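# Seat the rubber seal fully into the lid's groove

## Task

Push the rubber seal down into the lid's groove along its whole loop, so that it is seated everywhere around the lid and stays that way once the robot lets go.

## Robot and tools

Robot: two AgileX Piper arms, left_arm and right_arm, each with a two-finger parallel gripper and a wrist camera. Note that the arm names do not match the sides of the camera images.

Scene frame: the origin is at table-top height, midway between the nominal arm bases. +z points up, +x points out over the table, and left_arm sits on the +y side. Calibrated bases in the scene frame: left_arm at (-0.047, +0.209, +0.036) m with a yaw of almost zero; right_arm at (-0.035, -0.225, +0.036) m, yawed very slightly. Both bases are upright.

Frames: each arm reports its gripper pose (end_effector_position in metres, end_effector_quat_wxyz) in its own base frame, not the scene frame. Fixed cameras and the table use the scene frame. Offsets you command are taken along the axes of that arm's current Hand target. The gripper's fingers extend along its +z axis and close along its y axis. The reported point lies between the pads, roughly 5 mm short of the fingertips. Printed poses can be wrong by a few centimetres, more at long reach.

execute_actions(actions, cameras): actions is a list of actions. Each action is a table of 1 to 15 rows and always lasts 15 control steps of 1/30 s, so 0.5 s. If a table has fewer rows, its last row repeats. Each row has 14 numbers in [-1, 1], covering both arms even if only one moves. The first 7 are for left_arm: dx, dy, dz, rx, ry, rz, opening. The next 7 are the same for right_arm. The six pose numbers are offsets, not poses. They are measured from that arm's Hand target as it stood when the action began, along that target's axes. Scale: 1.0 equals 0.6 m for dx/dy/dz and 180 degrees for rotation, and rx/ry/rz form a single rotation vector. Rows inside one action do not add up, since all count from the action's start. Separate actions and calls do add up, so repeating an offset moves the arm further. Sending all six pose numbers as 0 re-requests the current Hand target. Opening is absolute: +1 is fully open (0.070 m) and -1 is closed. A full close takes about 1 s. An empty actions list just returns the current state. cameras selects which images come back: leave it out or use ["all"] for all of them, or [] for none.

move(target, speed, blend, opening_speed, blocking, cameras): target is one 14-number row, or a list of up to 15 rows, in the same layout and scale as above. Every row is an offset from the Hand targets at the start of the move, not from the previous row. The gripper follows a straight line and does not avoid obstacles or the other arm. A move lasts at least 0.5 s and at most 10 s for the whole list.
- speed: m/s, from 0.002 to 2.2, default 0.25. Rotation is capped at twice that value in rad/s. Give one number, or one per target.
- blend: in metres; it rounds the corners at intermediate targets.
- opening_speed: the rate at which the opening command changes, per second on the -1..1 scale, at least 0.2.
- blocking=false returns the result after about 0.5 s while the arms keep moving.

Opening changes at later targets wait until everything is at rest. The result adds a move: line with the outcome (done, off_target, moving, held, fault) and any limits (paced means the pose was clipped; held means steps were withheld). done means within 3 mm and 2 degrees of the pose. No outcome tells you whether the gripper is touching anything.

Other tools:
- wait(seconds): 0 to 10 s; the arms hold their last command.
- stop(): brakes a running move.
- zoom_image(camera, region=[x0,y0,x1,y1]): pixel region of at most 504x504 from the latest image.
- read_manual(section="licences"): returns licence texts.
- finished_scene(scene): takes 1 or 2 and ends the current scene for good.

Cameras: cam_head_left, cam_head_right, cam_low, cam_left_wrist, cam_right_wrist, each 896x504.

Result lines: gripper poses, Hand target (the last commanded pose after clipping, which the next offsets start from), Tool commands, grip_measured (opening on the -1..1 scale), Joint positions (the last value is the opening in metres) and joint torques. Torques include gravity and are noisy; positive means toward a larger joint value. A gripper often stops short of its Hand target, and waiting will not close the gap. Any further command, even all zeros, asks for the target again. If it still falls short, send the remaining distance as an offset.

Control notes: the commanded orientation is clipped to within 32 degrees of the measured orientation at each step. Joints move at up to 3 rad/s. Avoid paths near an arm's own base, and avoid placing the wrist over the first joint's axis, because the shoulder may flip. A clearance check blocks commands that bring the two arms too close, but it does not guarantee they never touch.

Pressing the seal: force grows with move speed and with how far the target lies past the contact point. Approach slowly and aim only a little below the seal. To relieve a push, command the target back above the gripper. A stalled arm keeps pushing until you move it away.

Things to avoid:
- Torque fault: contact torque of 20 N m on the waist, shoulder or elbow, or 6.96 N m on a wrist joint, stops that arm for 10 s. The wrist motors can supply only about 4 N m.
- Motor heat: long holds, stretched-out poses and pushing toward unreachable targets heat the motors. A MOTOR HOT line appears at 65 °C, and at 80 °C the arm goes limp for 30 to 60 s.
- Collisions: hard contact between the arms, including one gripper closing on the other's fingers, can fail the scene.
Anything that leaves the table is a failure. Loose objects may occasionally get nudged by something.

Finish only once the seal stays in the groove on its own.

Each tool is called after "Request:" as name([rows], argument=value, ...), one row to a line, values as JSON.

## Session

Request:
execute_actions(actions=[])

Scene clock: 0.00 s.
left_arm: end_effector_position=(+0.0992, +0.3164, +0.2707) grip_measured=+1.00 end_effector_quat_wxyz=(-0.458, +0.605, -0.613, -0.220) | right_arm: end_effector_position=(+0.3569, -0.1191, +0.1094) grip_measured=+1.00 end_effector_quat_wxyz=(+0.058, +0.263, +0.958, -0.104)
Joint positions: left_arm=[1.322 1.024 -0.825 -0.213 0.404 -0.088 0.07] | right_arm=[-0.195 1.82 -1.396 -0.238 1.141 0.429 0.07]
Joint torques (N m): no reading
Hand target: left_arm +0.0992, +0.3164, +0.2707; -0.458, +0.605, -0.613, -0.220 | right_arm +0.3569, -0.1191, +0.1094; +0.058, +0.263, +0.958, -0.104
Tool commands: left_gripper/opening=+1.0 right_gripper/opening=+1.0

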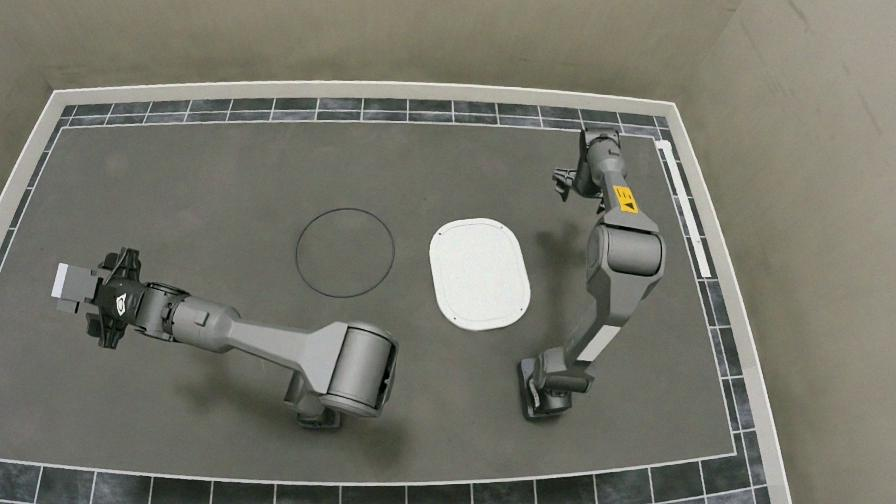

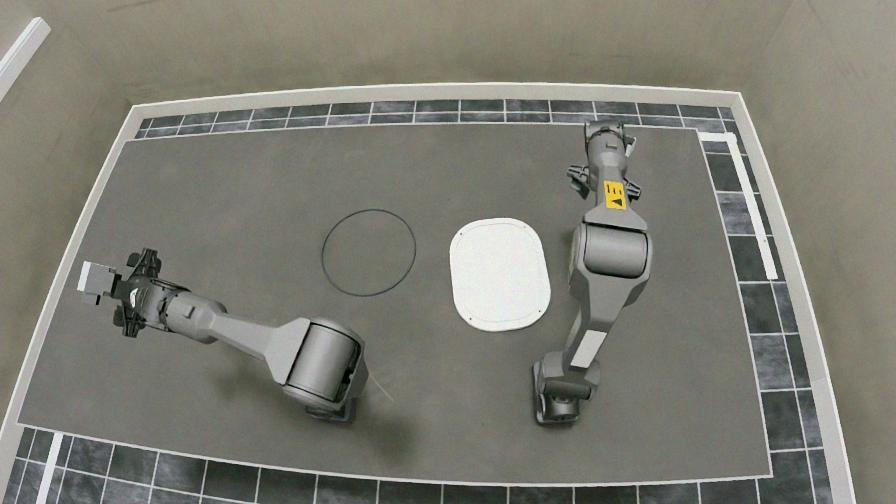

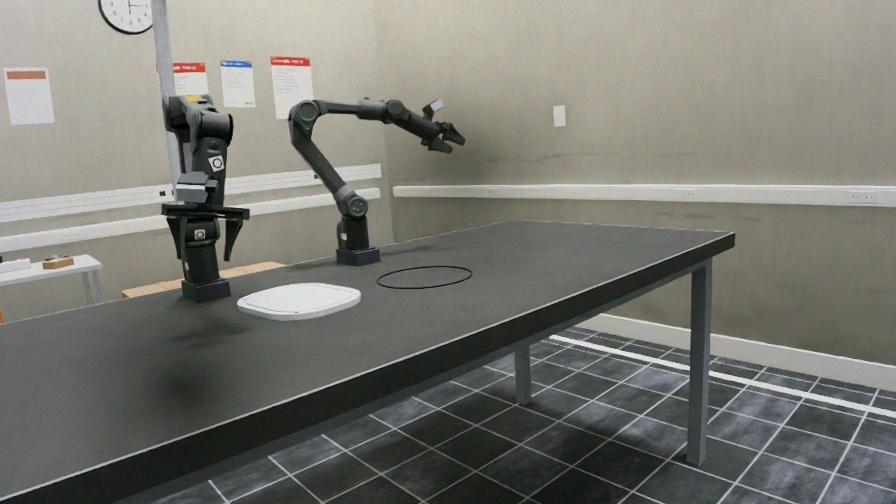

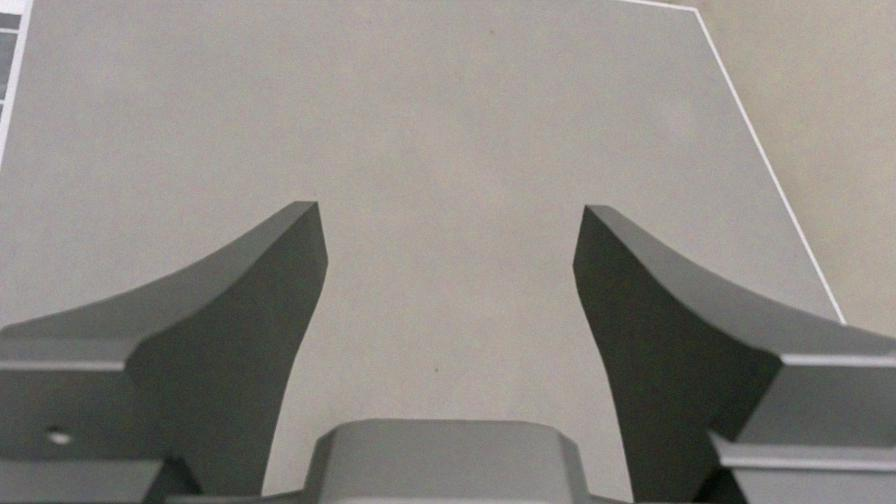

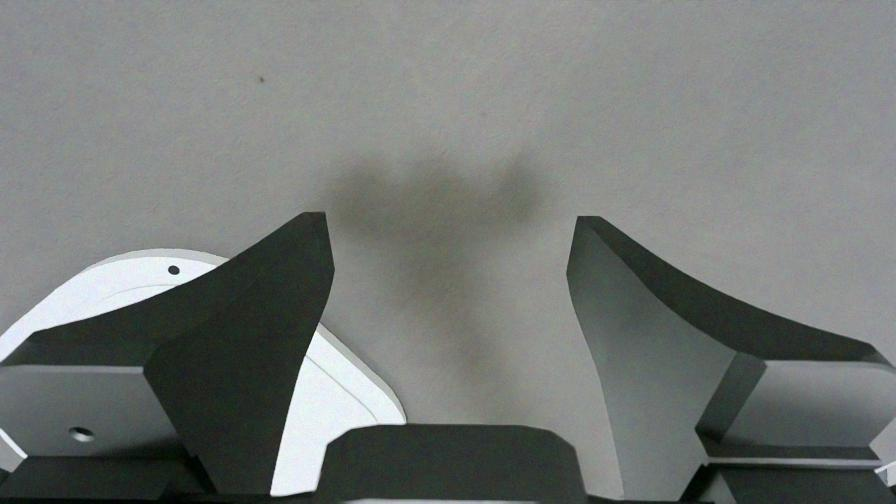

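Request:
zoom_image(camera="cam_head_right", region=[310, 190, 570, 340])

Request:
zoom_image(camera="cam_low", region=[220, 250, 480, 330])

Request:
zoom_image(camera="cam_head_right", region=[440, 205, 560, 340])

Scaled by 1.938 from the camera's 896x504 image, which has a finer 1280x720 frame.

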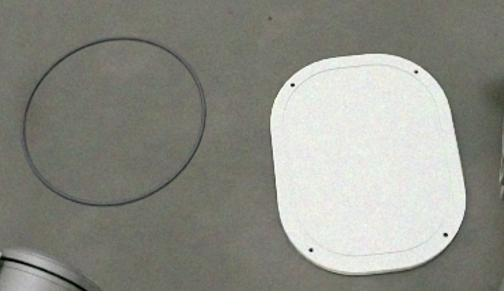

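Scaled by 1.938 from the camera's 896x504 image, which has a finer 1280x720 frame.

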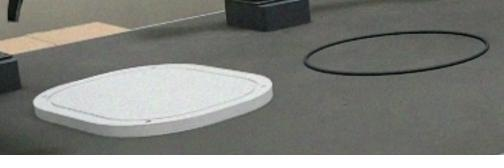

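Scaled by 3.733 from the camera's 896x504 image, which has a finer 1280x720 frame.

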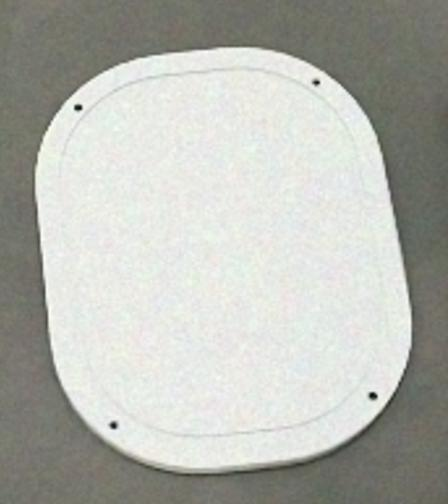

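Request:
move(target=[0.486,-0.472,-0.358,0.161,0.336,0.444,1,0.175,0.262,-0.256,-0.0656,0.0382,-0.1534,1], cameras=["cam_left_wrist","cam_right_wrist"])

Scene clock: 62.47 s.
left_arm: end_effector_position=(+0.3476, -0.0672, +0.2130) grip_measured=+1.00 end_effector_quat_wxyz=(+0.164, +0.000, +0.986, -0.032) | right_arm: end_effector_position=(+0.3391, +0.1002, +0.2142) grip_measured=+1.00 end_effector_quat_wxyz=(+0.154, +0.025, +0.986, +0.049)
Joint positions: left_arm=[-0.191 1.539 -1.428 -0.001 1.211 -0.19 0.07] | right_arm=[0.289 1.546 -1.444 -0.002 1.23 0.339 0.07]
Joint torques (N m): left_arm=[0.33 -7.43 -5.41 0.17 -0.16 -0.05] | right_arm=[-0.41 -6.31 -6.14 0.05 -0.17 0.01]
Hand target: left_arm +0.3473, -0.0665, +0.2138; +0.000, -0.001, +1.000, +0.000 | right_arm +0.3393, +0.0998, +0.2147; +0.001, +0.025, +1.000, -0.001
Off the commanded pose: left_arm 0.001 m, 19 deg | right_arm 0.001 m, 19 deg.
joint sent to its limit (left arm) — joint 5 (wrist pitch), upper limit. The joint targets are off in orientation, not in position.
joint sent to its limit (right arm) — joint 5 (wrist pitch), upper limit. The joint targets are off in orientation, not in position.
move: off_target (left_arm, right_arm)
Images, in order (width x height): cam_left_wrist 896x504, cam_right_wrist 896x504.

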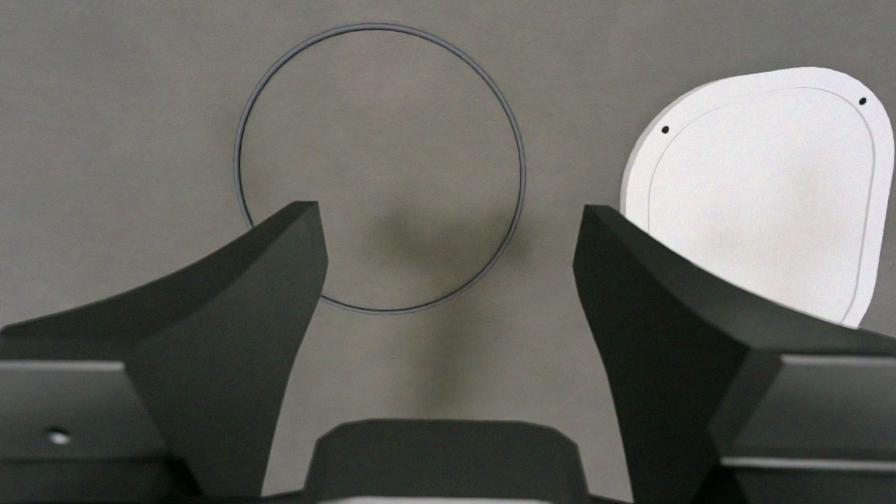

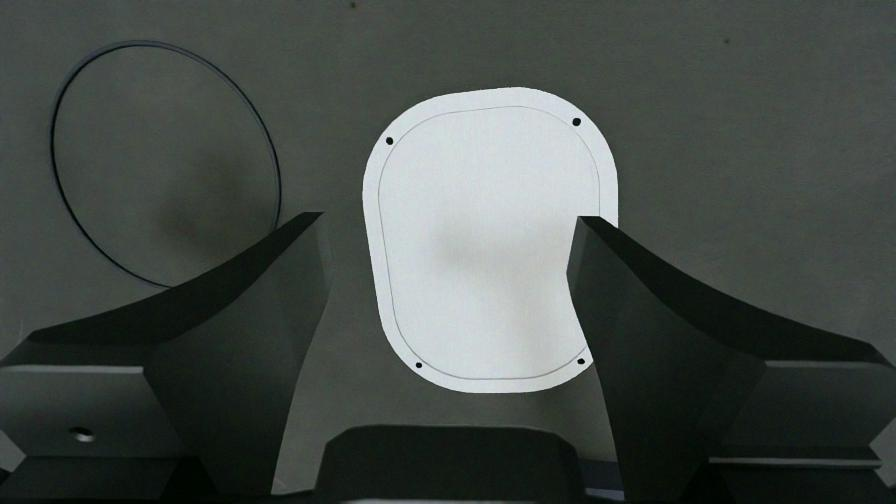

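Request:
zoom_image(camera="cam_right_wrist", region=[360, 80, 480, 180])

Request:
zoom_image(camera="cam_left_wrist", region=[400, 20, 540, 140])

Scaled by 4.200 from the camera's 896x504 image, which has a finer 1280x720 frame.

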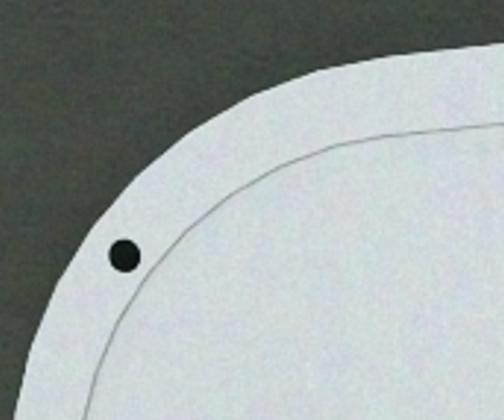

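Scaled by 3.600 from the camera's 896x504 image, which has a finer 1280x720 frame.

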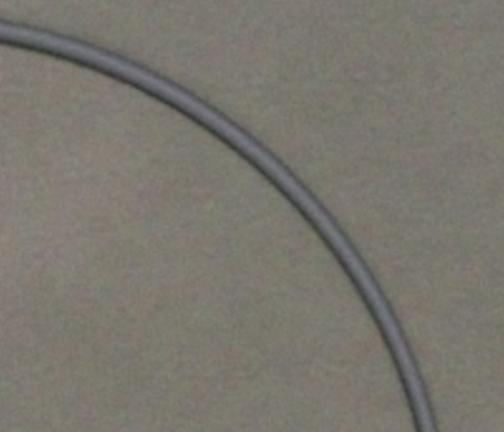

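Request:
move(target=[0.08,0,0.18,0,0,0,1,0.05,0,0.18,0,0,0,1], cameras=["cam_left_wrist","cam_right_wrist","cam_head_left"])

Request:
zoom_image(camera="cam_right_wrist", region=[360, 0, 560, 110])

Scene clock: 96.37 s.
left_arm: end_effector_position=(+0.2990, -0.0664, +0.1052) grip_measured=+1.00 end_effector_quat_wxyz=(-0.002, -0.001, +1.000, +0.001) | right_arm: end_effector_position=(+0.3093, +0.1008, +0.1058) grip_measured=+1.00 end_effector_quat_wxyz=(+0.000, +0.026, +1.000, -0.002)
Joint positions: left_arm=[-0.219 1.67 -1.2 0.001 1.192 -0.221 0.07] | right_arm=[0.317 1.731 -1.283 -0.003 1.211 0.37 0.07]
Joint torques (N m): left_arm=[-0.28 -8.52 -5.58 -0.23 -0.25 0.05] | right_arm=[0.22 -7.8 -6.38 0.16 -0.13 0.15]
Hand target: left_arm +0.2992, -0.0665, +0.1059; +0.000, -0.001, +1.000, +0.000 | right_arm +0.3097, +0.1011, +0.1066; +0.001, +0.025, +1.000, -0.001
Off the commanded pose: left_arm 0.001 m, 0 deg | right_arm 0.001 m, 0 deg.
move: done
Images, in order (width x height): cam_head_left 896x504, cam_left_wrist 896x504, cam_right_wrist 896x504.

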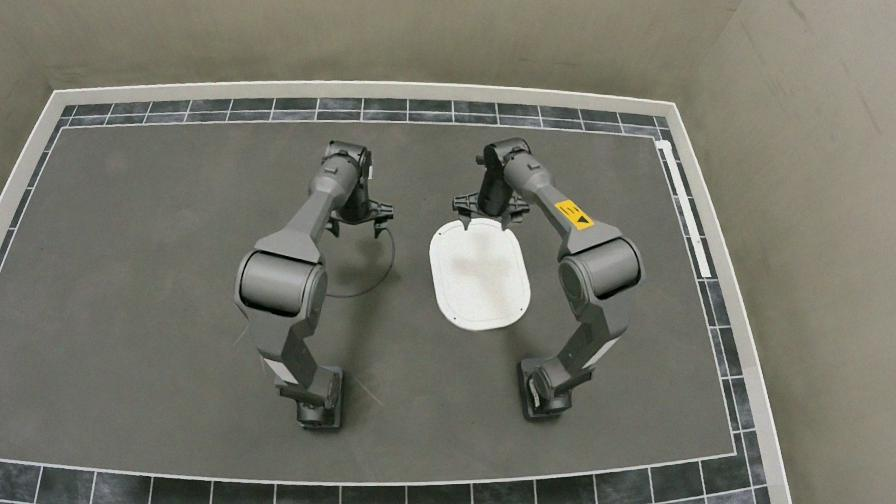

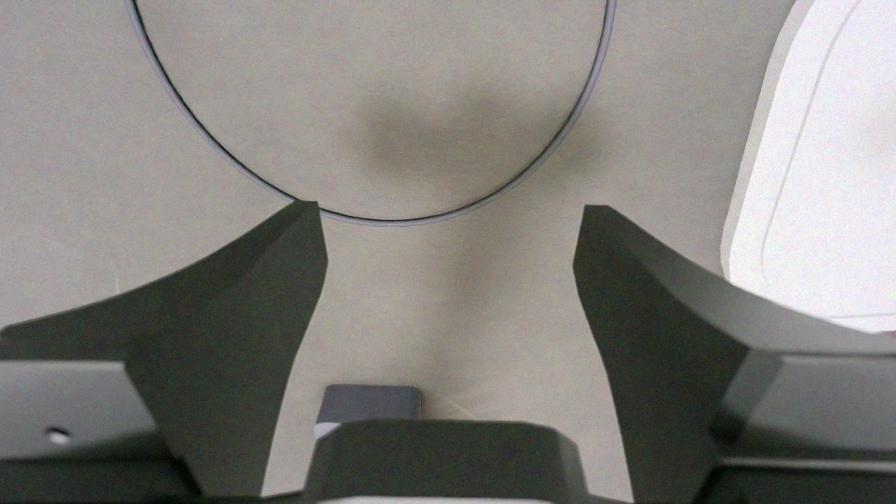

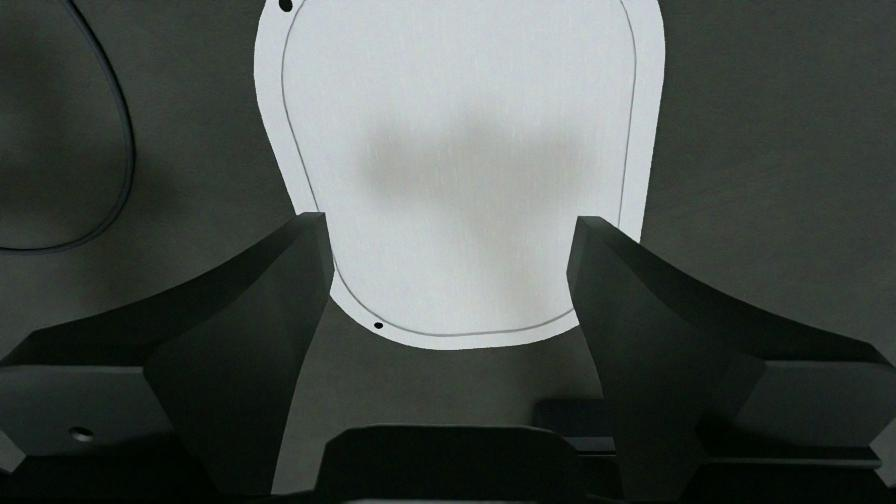

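Scaled by 2.520 from the camera's 896x504 image, which has a finer 1280x720 frame.

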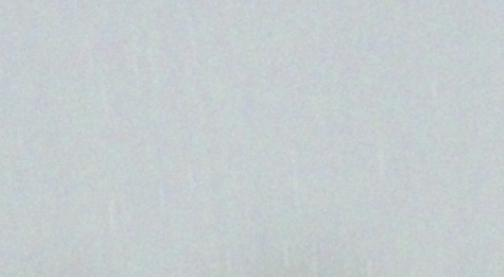

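Request:
zoom_image(camera="cam_right_wrist", region=[330, 260, 450, 360])

Request:
zoom_image(camera="cam_left_wrist", region=[700, 180, 895, 350])

Scaled by 4.200 from the camera's 896x504 image, which has a finer 1280x720 frame.

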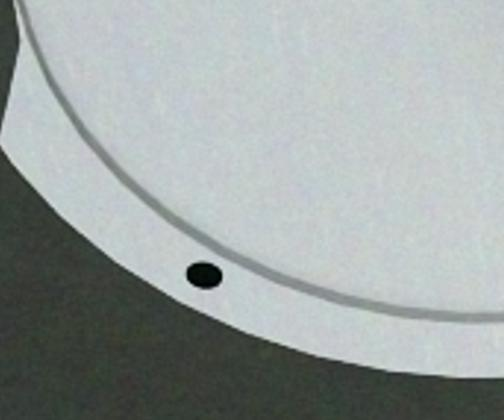

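Scaled by 2.585 from the camera's 896x504 image, which has a finer 1280x720 frame.

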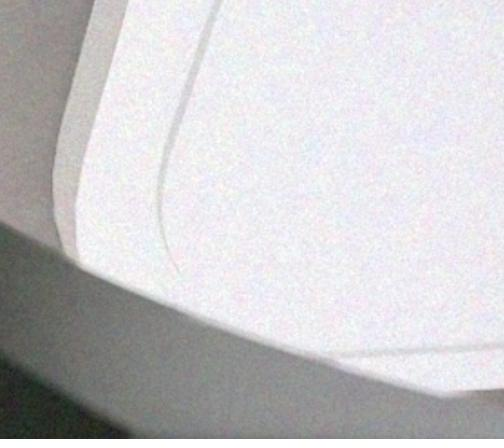

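Request:
move(target=[-0.058,0.265,0.1,0,0,0,1,-0.028,0.317,0.1,0,0,0,1], cameras=["cam_left_wrist","cam_right_wrist"])

Scene clock: 132.03 s.
left_arm: end_effector_position=(+0.3340, +0.0931, +0.0457) grip_measured=+1.00 end_effector_quat_wxyz=(+0.000, -0.001, +1.000, +0.001) | right_arm: end_effector_position=(+0.3361, +0.2907, +0.0460) grip_measured=+1.00 end_effector_quat_wxyz=(+0.005, +0.025, +1.000, +0.003)
Joint positions: left_arm=[0.271 1.877 -1.237 0.002 1.018 0.268 0.07] | right_arm=[0.715 2.201 -1.784 -0.003 1.229 0.766 0.07]
Joint torques (N m): left_arm=[-0.81 -10.21 -3.96 -0.24 -0.04 -0.02] | right_arm=[-0.63 -11.92 -4.06 0.01 0.21 0.05]
Hand target: left_arm +0.3337, +0.0926, +0.0459; +0.000, -0.001, +1.000, +0.000 | right_arm +0.3363, +0.2901, +0.0462; +0.001, +0.025, +1.000, -0.001
Off the commanded pose: left_arm 0.001 m, 0 deg | right_arm 0.001 m, 1 deg.
joint sent to its limit (right arm) — joint 5 (wrist pitch), upper limit. The joint targets still meet the commanded pose.
move: done
Images, in order (width x height): cam_left_wrist 896x504, cam_right_wrist 896x504.

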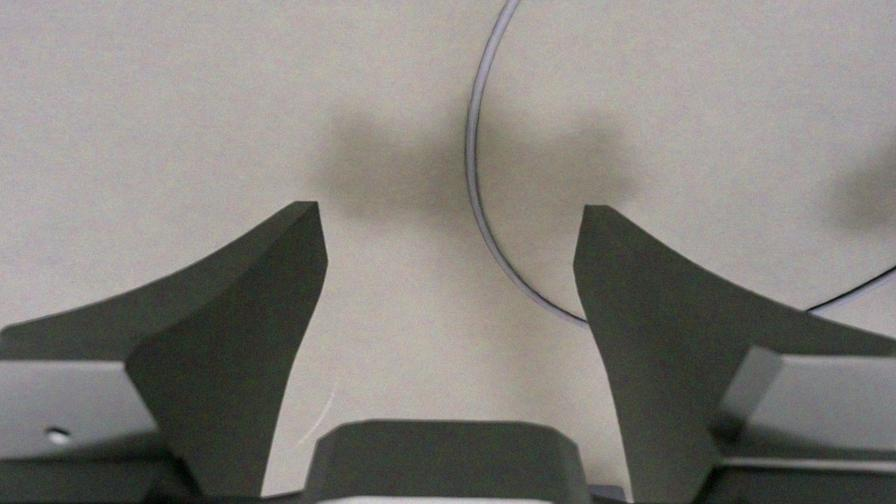

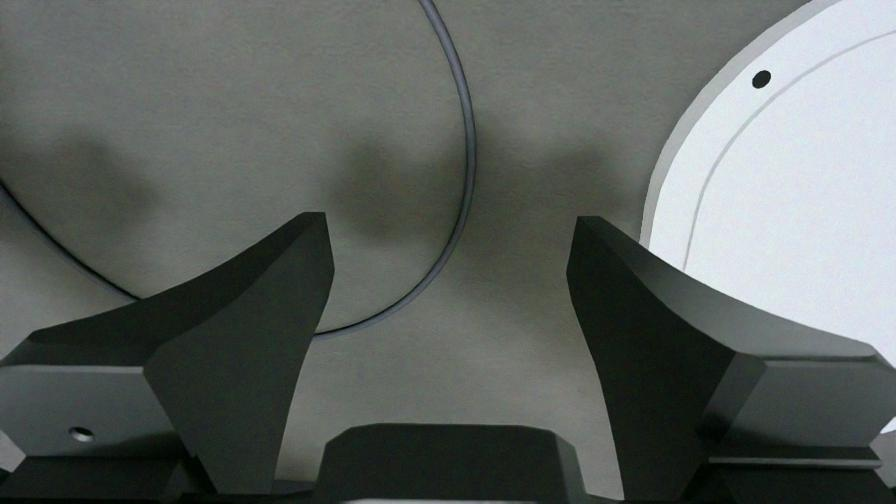

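Request:
move(target=[0,-0.013,0.1,0,0,0,1,0,-0.013,0.1,0,0,0,1], cameras=["cam_left_wrist","cam_right_wrist"], speed=0.15)

Request:
zoom_image(camera="cam_left_wrist", region=[290, 100, 610, 320])

Request:
zoom_image(camera="cam_right_wrist", region=[290, 100, 610, 320])

Scene clock: 141.77 s.
left_arm: end_effector_position=(+0.3330, +0.0848, -0.0151) grip_measured=+1.00 end_effector_quat_wxyz=(-0.002, +0.000, +1.000, +0.000) | right_arm: end_effector_position=(+0.3354, +0.2816, -0.0153) grip_measured=+1.00 end_effector_quat_wxyz=(+0.000, +0.026, +1.000, -0.002)
Joint positions: left_arm=[0.249 1.987 -1.128 0.002 0.803 0.247 0.07] | right_arm=[0.7 2.27 -1.653 -0.003 1.044 0.753 0.07]
Joint torques (N m): left_arm=[-0.28 -10.53 -4.88 -0.13 0.02 0.03] | right_arm=[-0.36 -12.15 -6.02 0.05 0.22 0.03]
Hand target: left_arm +0.3337, +0.0848, -0.0141; +0.000, -0.001, +1.000, +0.000 | right_arm +0.3360, +0.2822, -0.0138; +0.001, +0.025, +1.000, -0.001
Off the commanded pose: left_arm 0.001 m, 0 deg | right_arm 0.002 m, 0 deg.
move: done
Images, in order (width x height): cam_left_wrist 896x504, cam_right_wrist 896x504.

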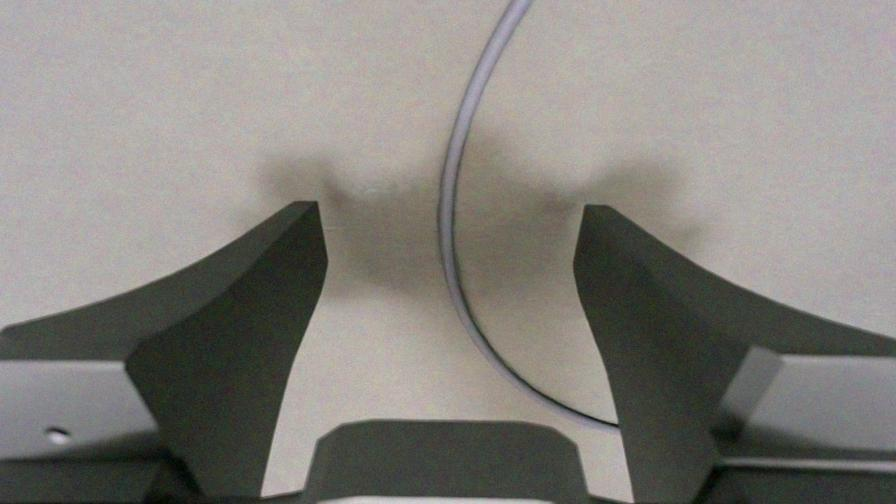

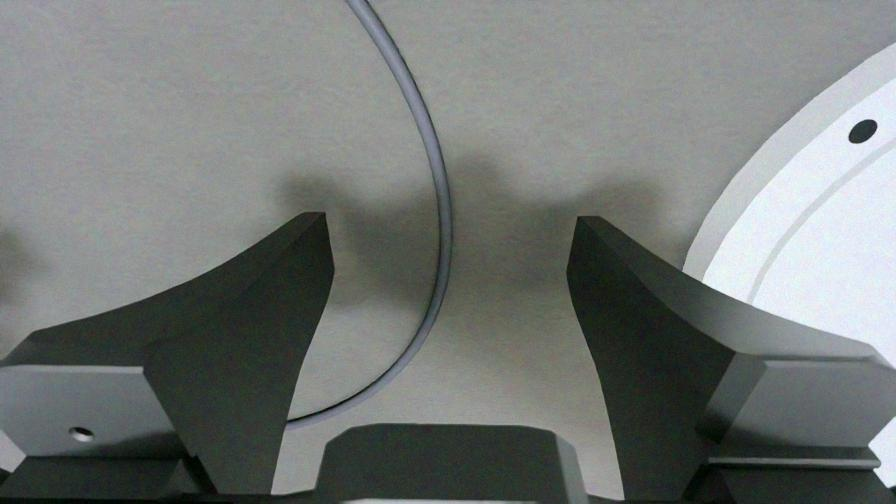

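Scaled by 1.575 from the camera's 896x504 image, which has a finer 1280x720 frame.

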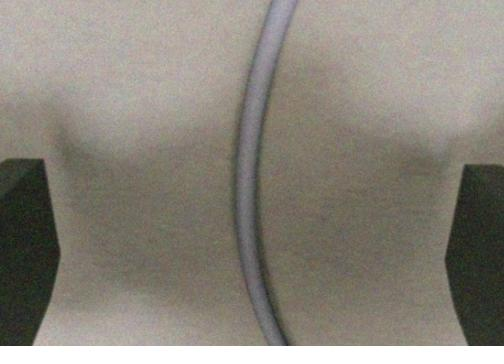

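Scaled by 1.575 from the camera's 896x504 image, which has a finer 1280x720 frame.

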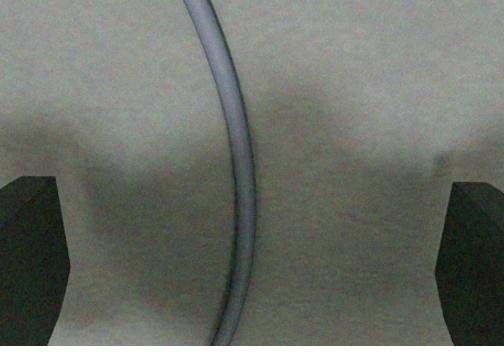

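Request:
move(target=[0,-0.0,0.02,0,0,0,1,0,-0.0,0.02,0,0,0,1], cameras=["cam_left_wrist","cam_right_wrist","cam_low"], speed=0.05)

Request:
zoom_image(camera="cam_low", region=[260, 180, 520, 320])

Scene clock: 147.53 s.
left_arm: end_effector_position=(+0.3339, +0.0850, -0.0260) grip_measured=+1.00 end_effector_quat_wxyz=(+0.000, +0.000, +1.000, +0.001) | right_arm: end_effector_position=(+0.3363, +0.2823, -0.0256) grip_measured=+1.00 end_effector_quat_wxyz=(+0.001, +0.026, +1.000, -0.001)
Joint positions: left_arm=[0.249 2.012 -1.117 0.002 0.763 0.247 0.07] | right_arm=[0.7 2.287 -1.641 -0.003 1.01 0.753 0.07]
Joint torques (N m): left_arm=[0.69 -9.02 -4.36 0.13 -0.13 0.13] | right_arm=[0.31 -10.68 -4.11 0 0.02 0.19]
Hand target: left_arm +0.3337, +0.0848, -0.0261; +0.000, -0.001, +1.000, +0.000 | right_arm +0.3361, +0.2821, -0.0258; +0.001, +0.025, +1.000, -0.001
Off the commanded pose: left_arm 0.000 m, 0 deg | right_arm 0.000 m, 0 deg.
move: done
Images, in order (width x height): cam_low 896x504, cam_left_wrist 896x504, cam_right_wrist 896x504.

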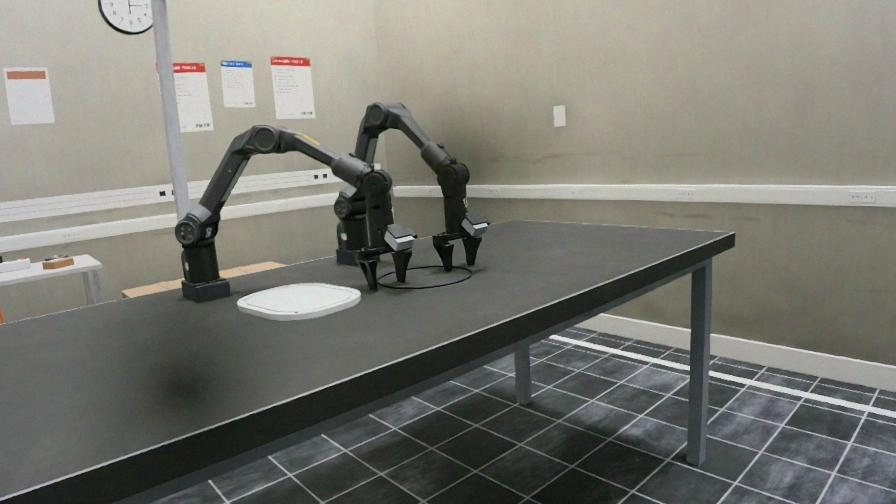

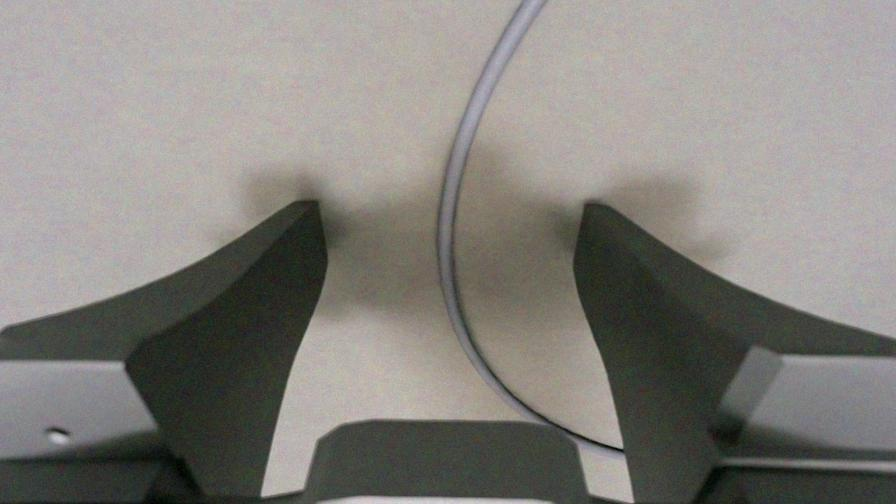

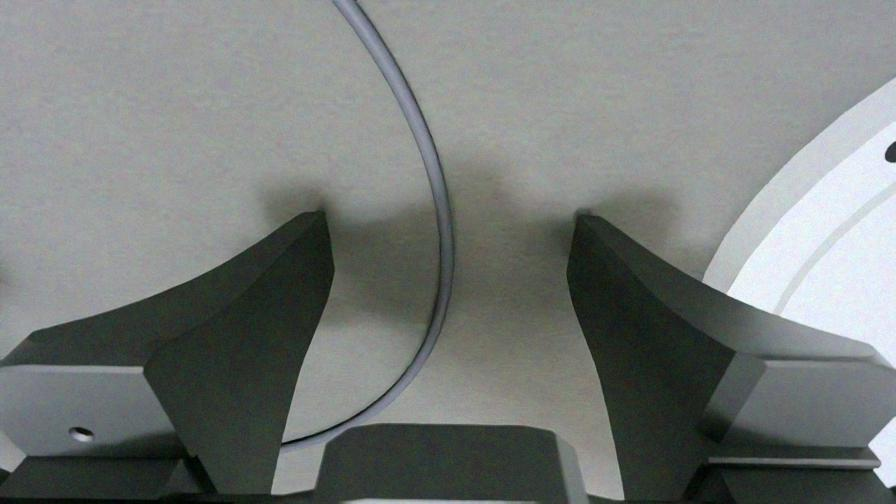

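Scaled by 1.938 from the camera's 896x504 image, which has a finer 1280x720 frame.

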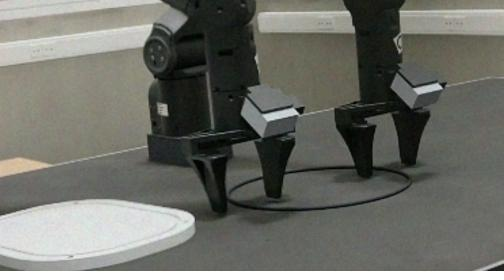

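Request:
move(target=[0,0.0,0.007,0,0,0,1,0,-0.0,0.007,0,0,0,1], cameras=[], speed=0.03)

Request:
move(target=[0,0.0,0,0,0,0,-0.97,0,-0.0,0,0,0,0,-0.97], cameras=["cam_left_wrist","cam_right_wrist"], opening_speed=0.7)

Scene clock: 156.33 s.
left_arm: end_effector_position=(+0.3341, +0.0851, -0.0285) grip_measured=+1.00 end_effector_quat_wxyz=(+0.001, +0.000, +1.000, +0.001) | right_arm: end_effector_position=(+0.3363, +0.2824, -0.0294) grip_measured=+1.00 end_effector_quat_wxyz=(+0.002, +0.026, +1.000, +0.000)
Joint positions: left_arm=[0.249 2.017 -1.113 0.002 0.752 0.247 0.07] | right_arm=[0.7 2.294 -1.637 -0.003 0.999 0.753 0.07]
Joint torques (N m): left_arm=[0.34 -3.01 -1.79 0.09 -1.07 -0.03] | right_arm=[-0.43 -10.11 -3.78 0.02 -0.11 0.18]
Hand target: left_arm +0.3337, +0.0848, -0.0303; +0.000, -0.001, +1.000, +0.000 | right_arm +0.3361, +0.2821, -0.0300; +0.001, +0.025, +1.000, -0.001
Off the commanded pose: left_arm 0.002 m, 0 deg | right_arm 0.001 m, 0 deg.
move: done
No camera images: "cameras" was empty.

Scene clock: 159.37 s.
left_arm: end_effector_position=(+0.3343, +0.0852, -0.0295) grip_measured=-0.90 end_effector_quat_wxyz=(+0.001, +0.000, +1.000, +0.001) | right_arm: end_effector_position=(+0.3363, +0.2824, -0.0294) grip_measured=-0.90 end_effector_quat_wxyz=(+0.002, +0.026, +1.000, +0.000)
Joint positions: left_arm=[0.249 2.02 -1.113 0.002 0.749 0.247 0.004] | right_arm=[0.7 2.294 -1.637 -0.003 0.999 0.753 0.003]
Joint torques (N m): left_arm=[0.58 5.89 4.77 0.04 -0.13 0.08] | right_arm=[-0.63 -10.35 -3.86 0.01 -0.08 0.19]
Hand target: left_arm +0.3337, +0.0848, -0.0303; +0.000, -0.001, +1.000, +0.000 | right_arm +0.3361, +0.2821, -0.0299; +0.001, +0.025, +1.000, -0.001
Off the commanded pose: left_arm 0.001 m, 0 deg | right_arm 0.001 m, 0 deg.
move: done
Images, in order (width x height): cam_left_wrist 896x504, cam_right_wrist 896x504.

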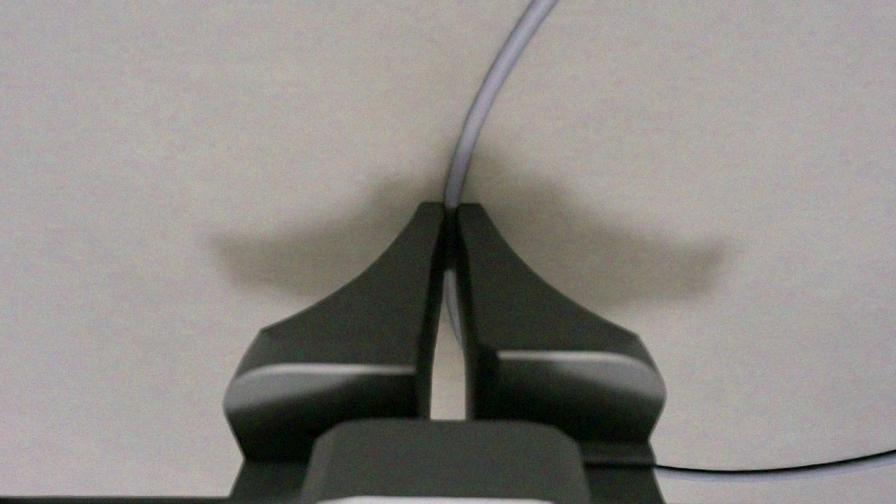

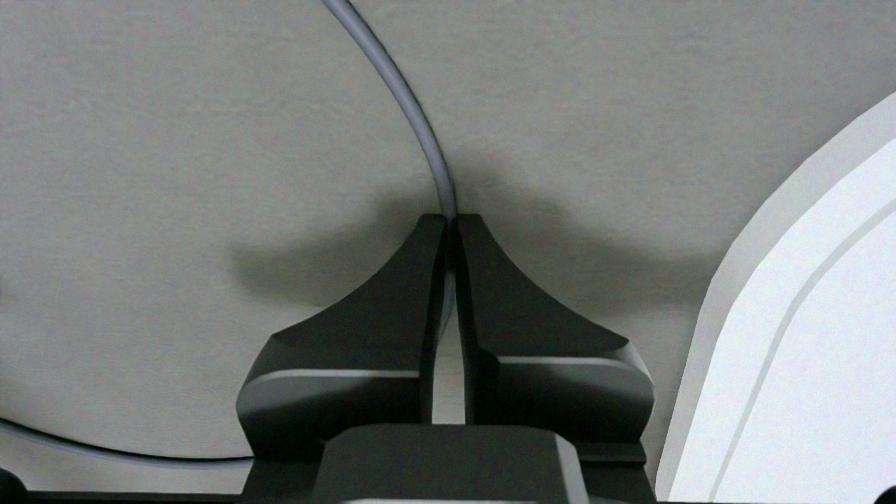

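Request:
move(target=[0,0.0,-0.2,0,0,0,-0.97,0,-0.0,-0.2,0,0,0,-0.97], speed=0.1)

Request:
zoom_image(camera="cam_low", region=[260, 180, 520, 320])

Scene clock: 166.63 s.
left_arm: end_effector_position=(+0.3340, +0.0847, +0.0904) grip_measured=-0.90 end_effector_quat_wxyz=(+0.000, -0.001, +1.000, +0.000) | right_arm: end_effector_position=(+0.3356, +0.2822, +0.0906) grip_measured=-0.90 end_effector_quat_wxyz=(+0.035, +0.026, +0.999, +0.029)
Joint positions: left_arm=[0.248 1.81 -1.329 0 1.176 0.247 0.004] | right_arm=[0.701 2.073 -1.737 -0.003 1.23 0.753 0.003]
Joint torques (N m): left_arm=[0.72 -8.09 -4.39 -0.02 -0.18 0.16] | right_arm=[0.44 -9.22 -4.37 0.16 0.1 -0.01]
Hand target: left_arm +0.3338, +0.0847, +0.0897; +0.000, -0.001, +1.000, +0.000 | right_arm +0.3358, +0.2824, +0.0900; +0.001, +0.025, +1.000, -0.001
Off the commanded pose: left_arm 0.001 m, 0 deg | right_arm 0.001 m, 5 deg.
joint sent to its limit (right arm) — joint 5 (wrist pitch), upper limit. The joint targets are off in orientation, not in position.
move: off_target (right_arm)

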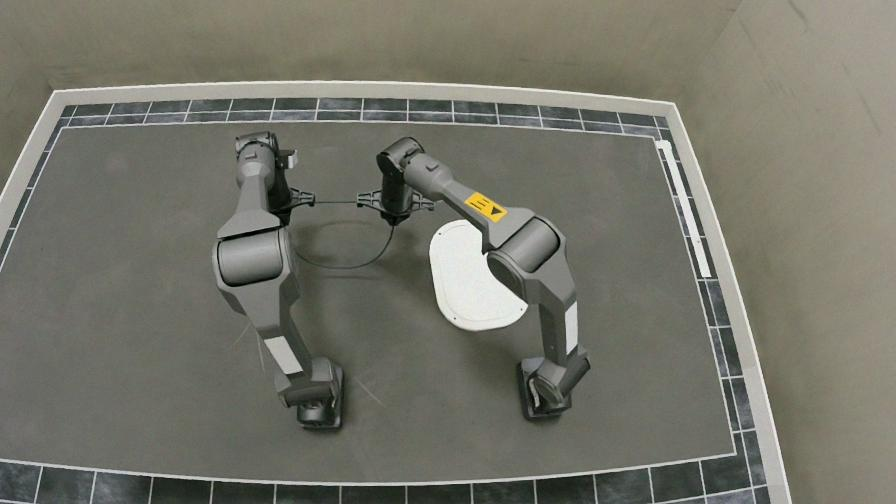

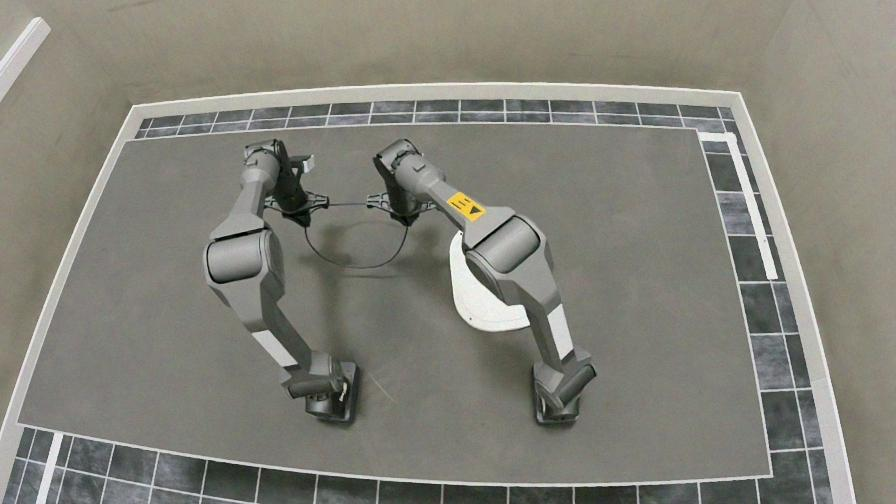

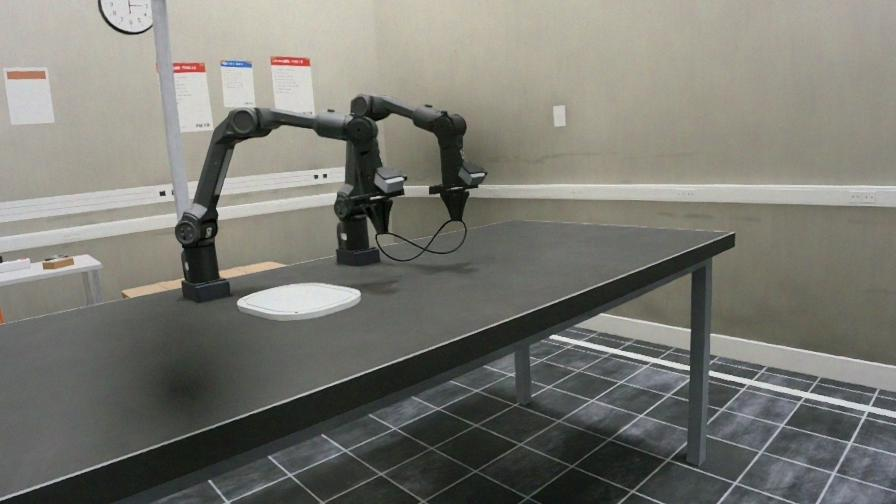

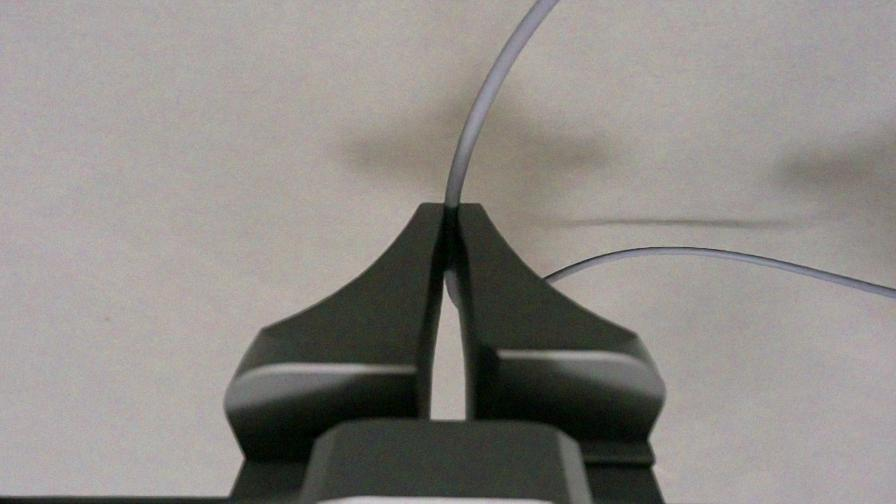

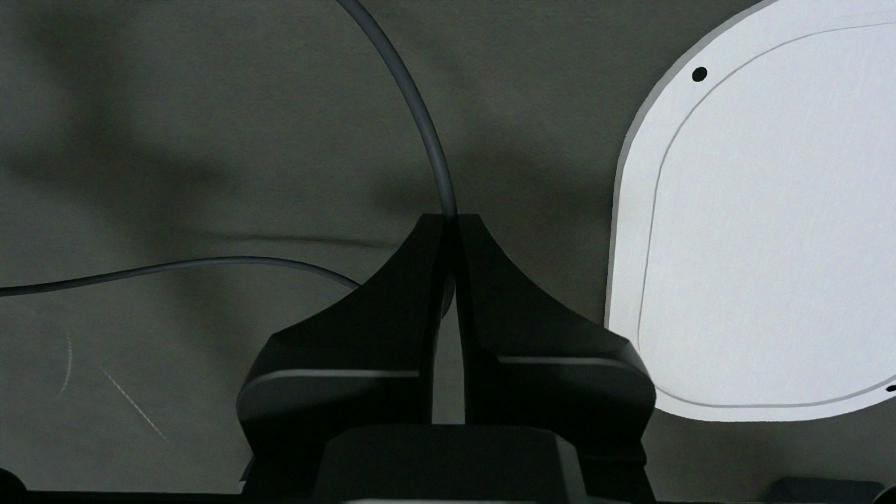

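Scaled by 1.938 from the camera's 896x504 image, which has a finer 1280x720 frame.

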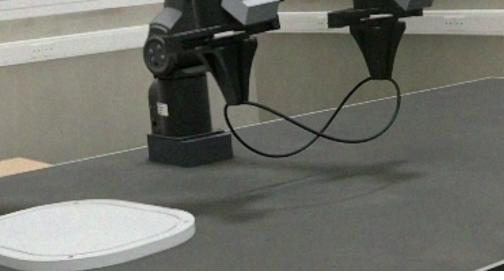

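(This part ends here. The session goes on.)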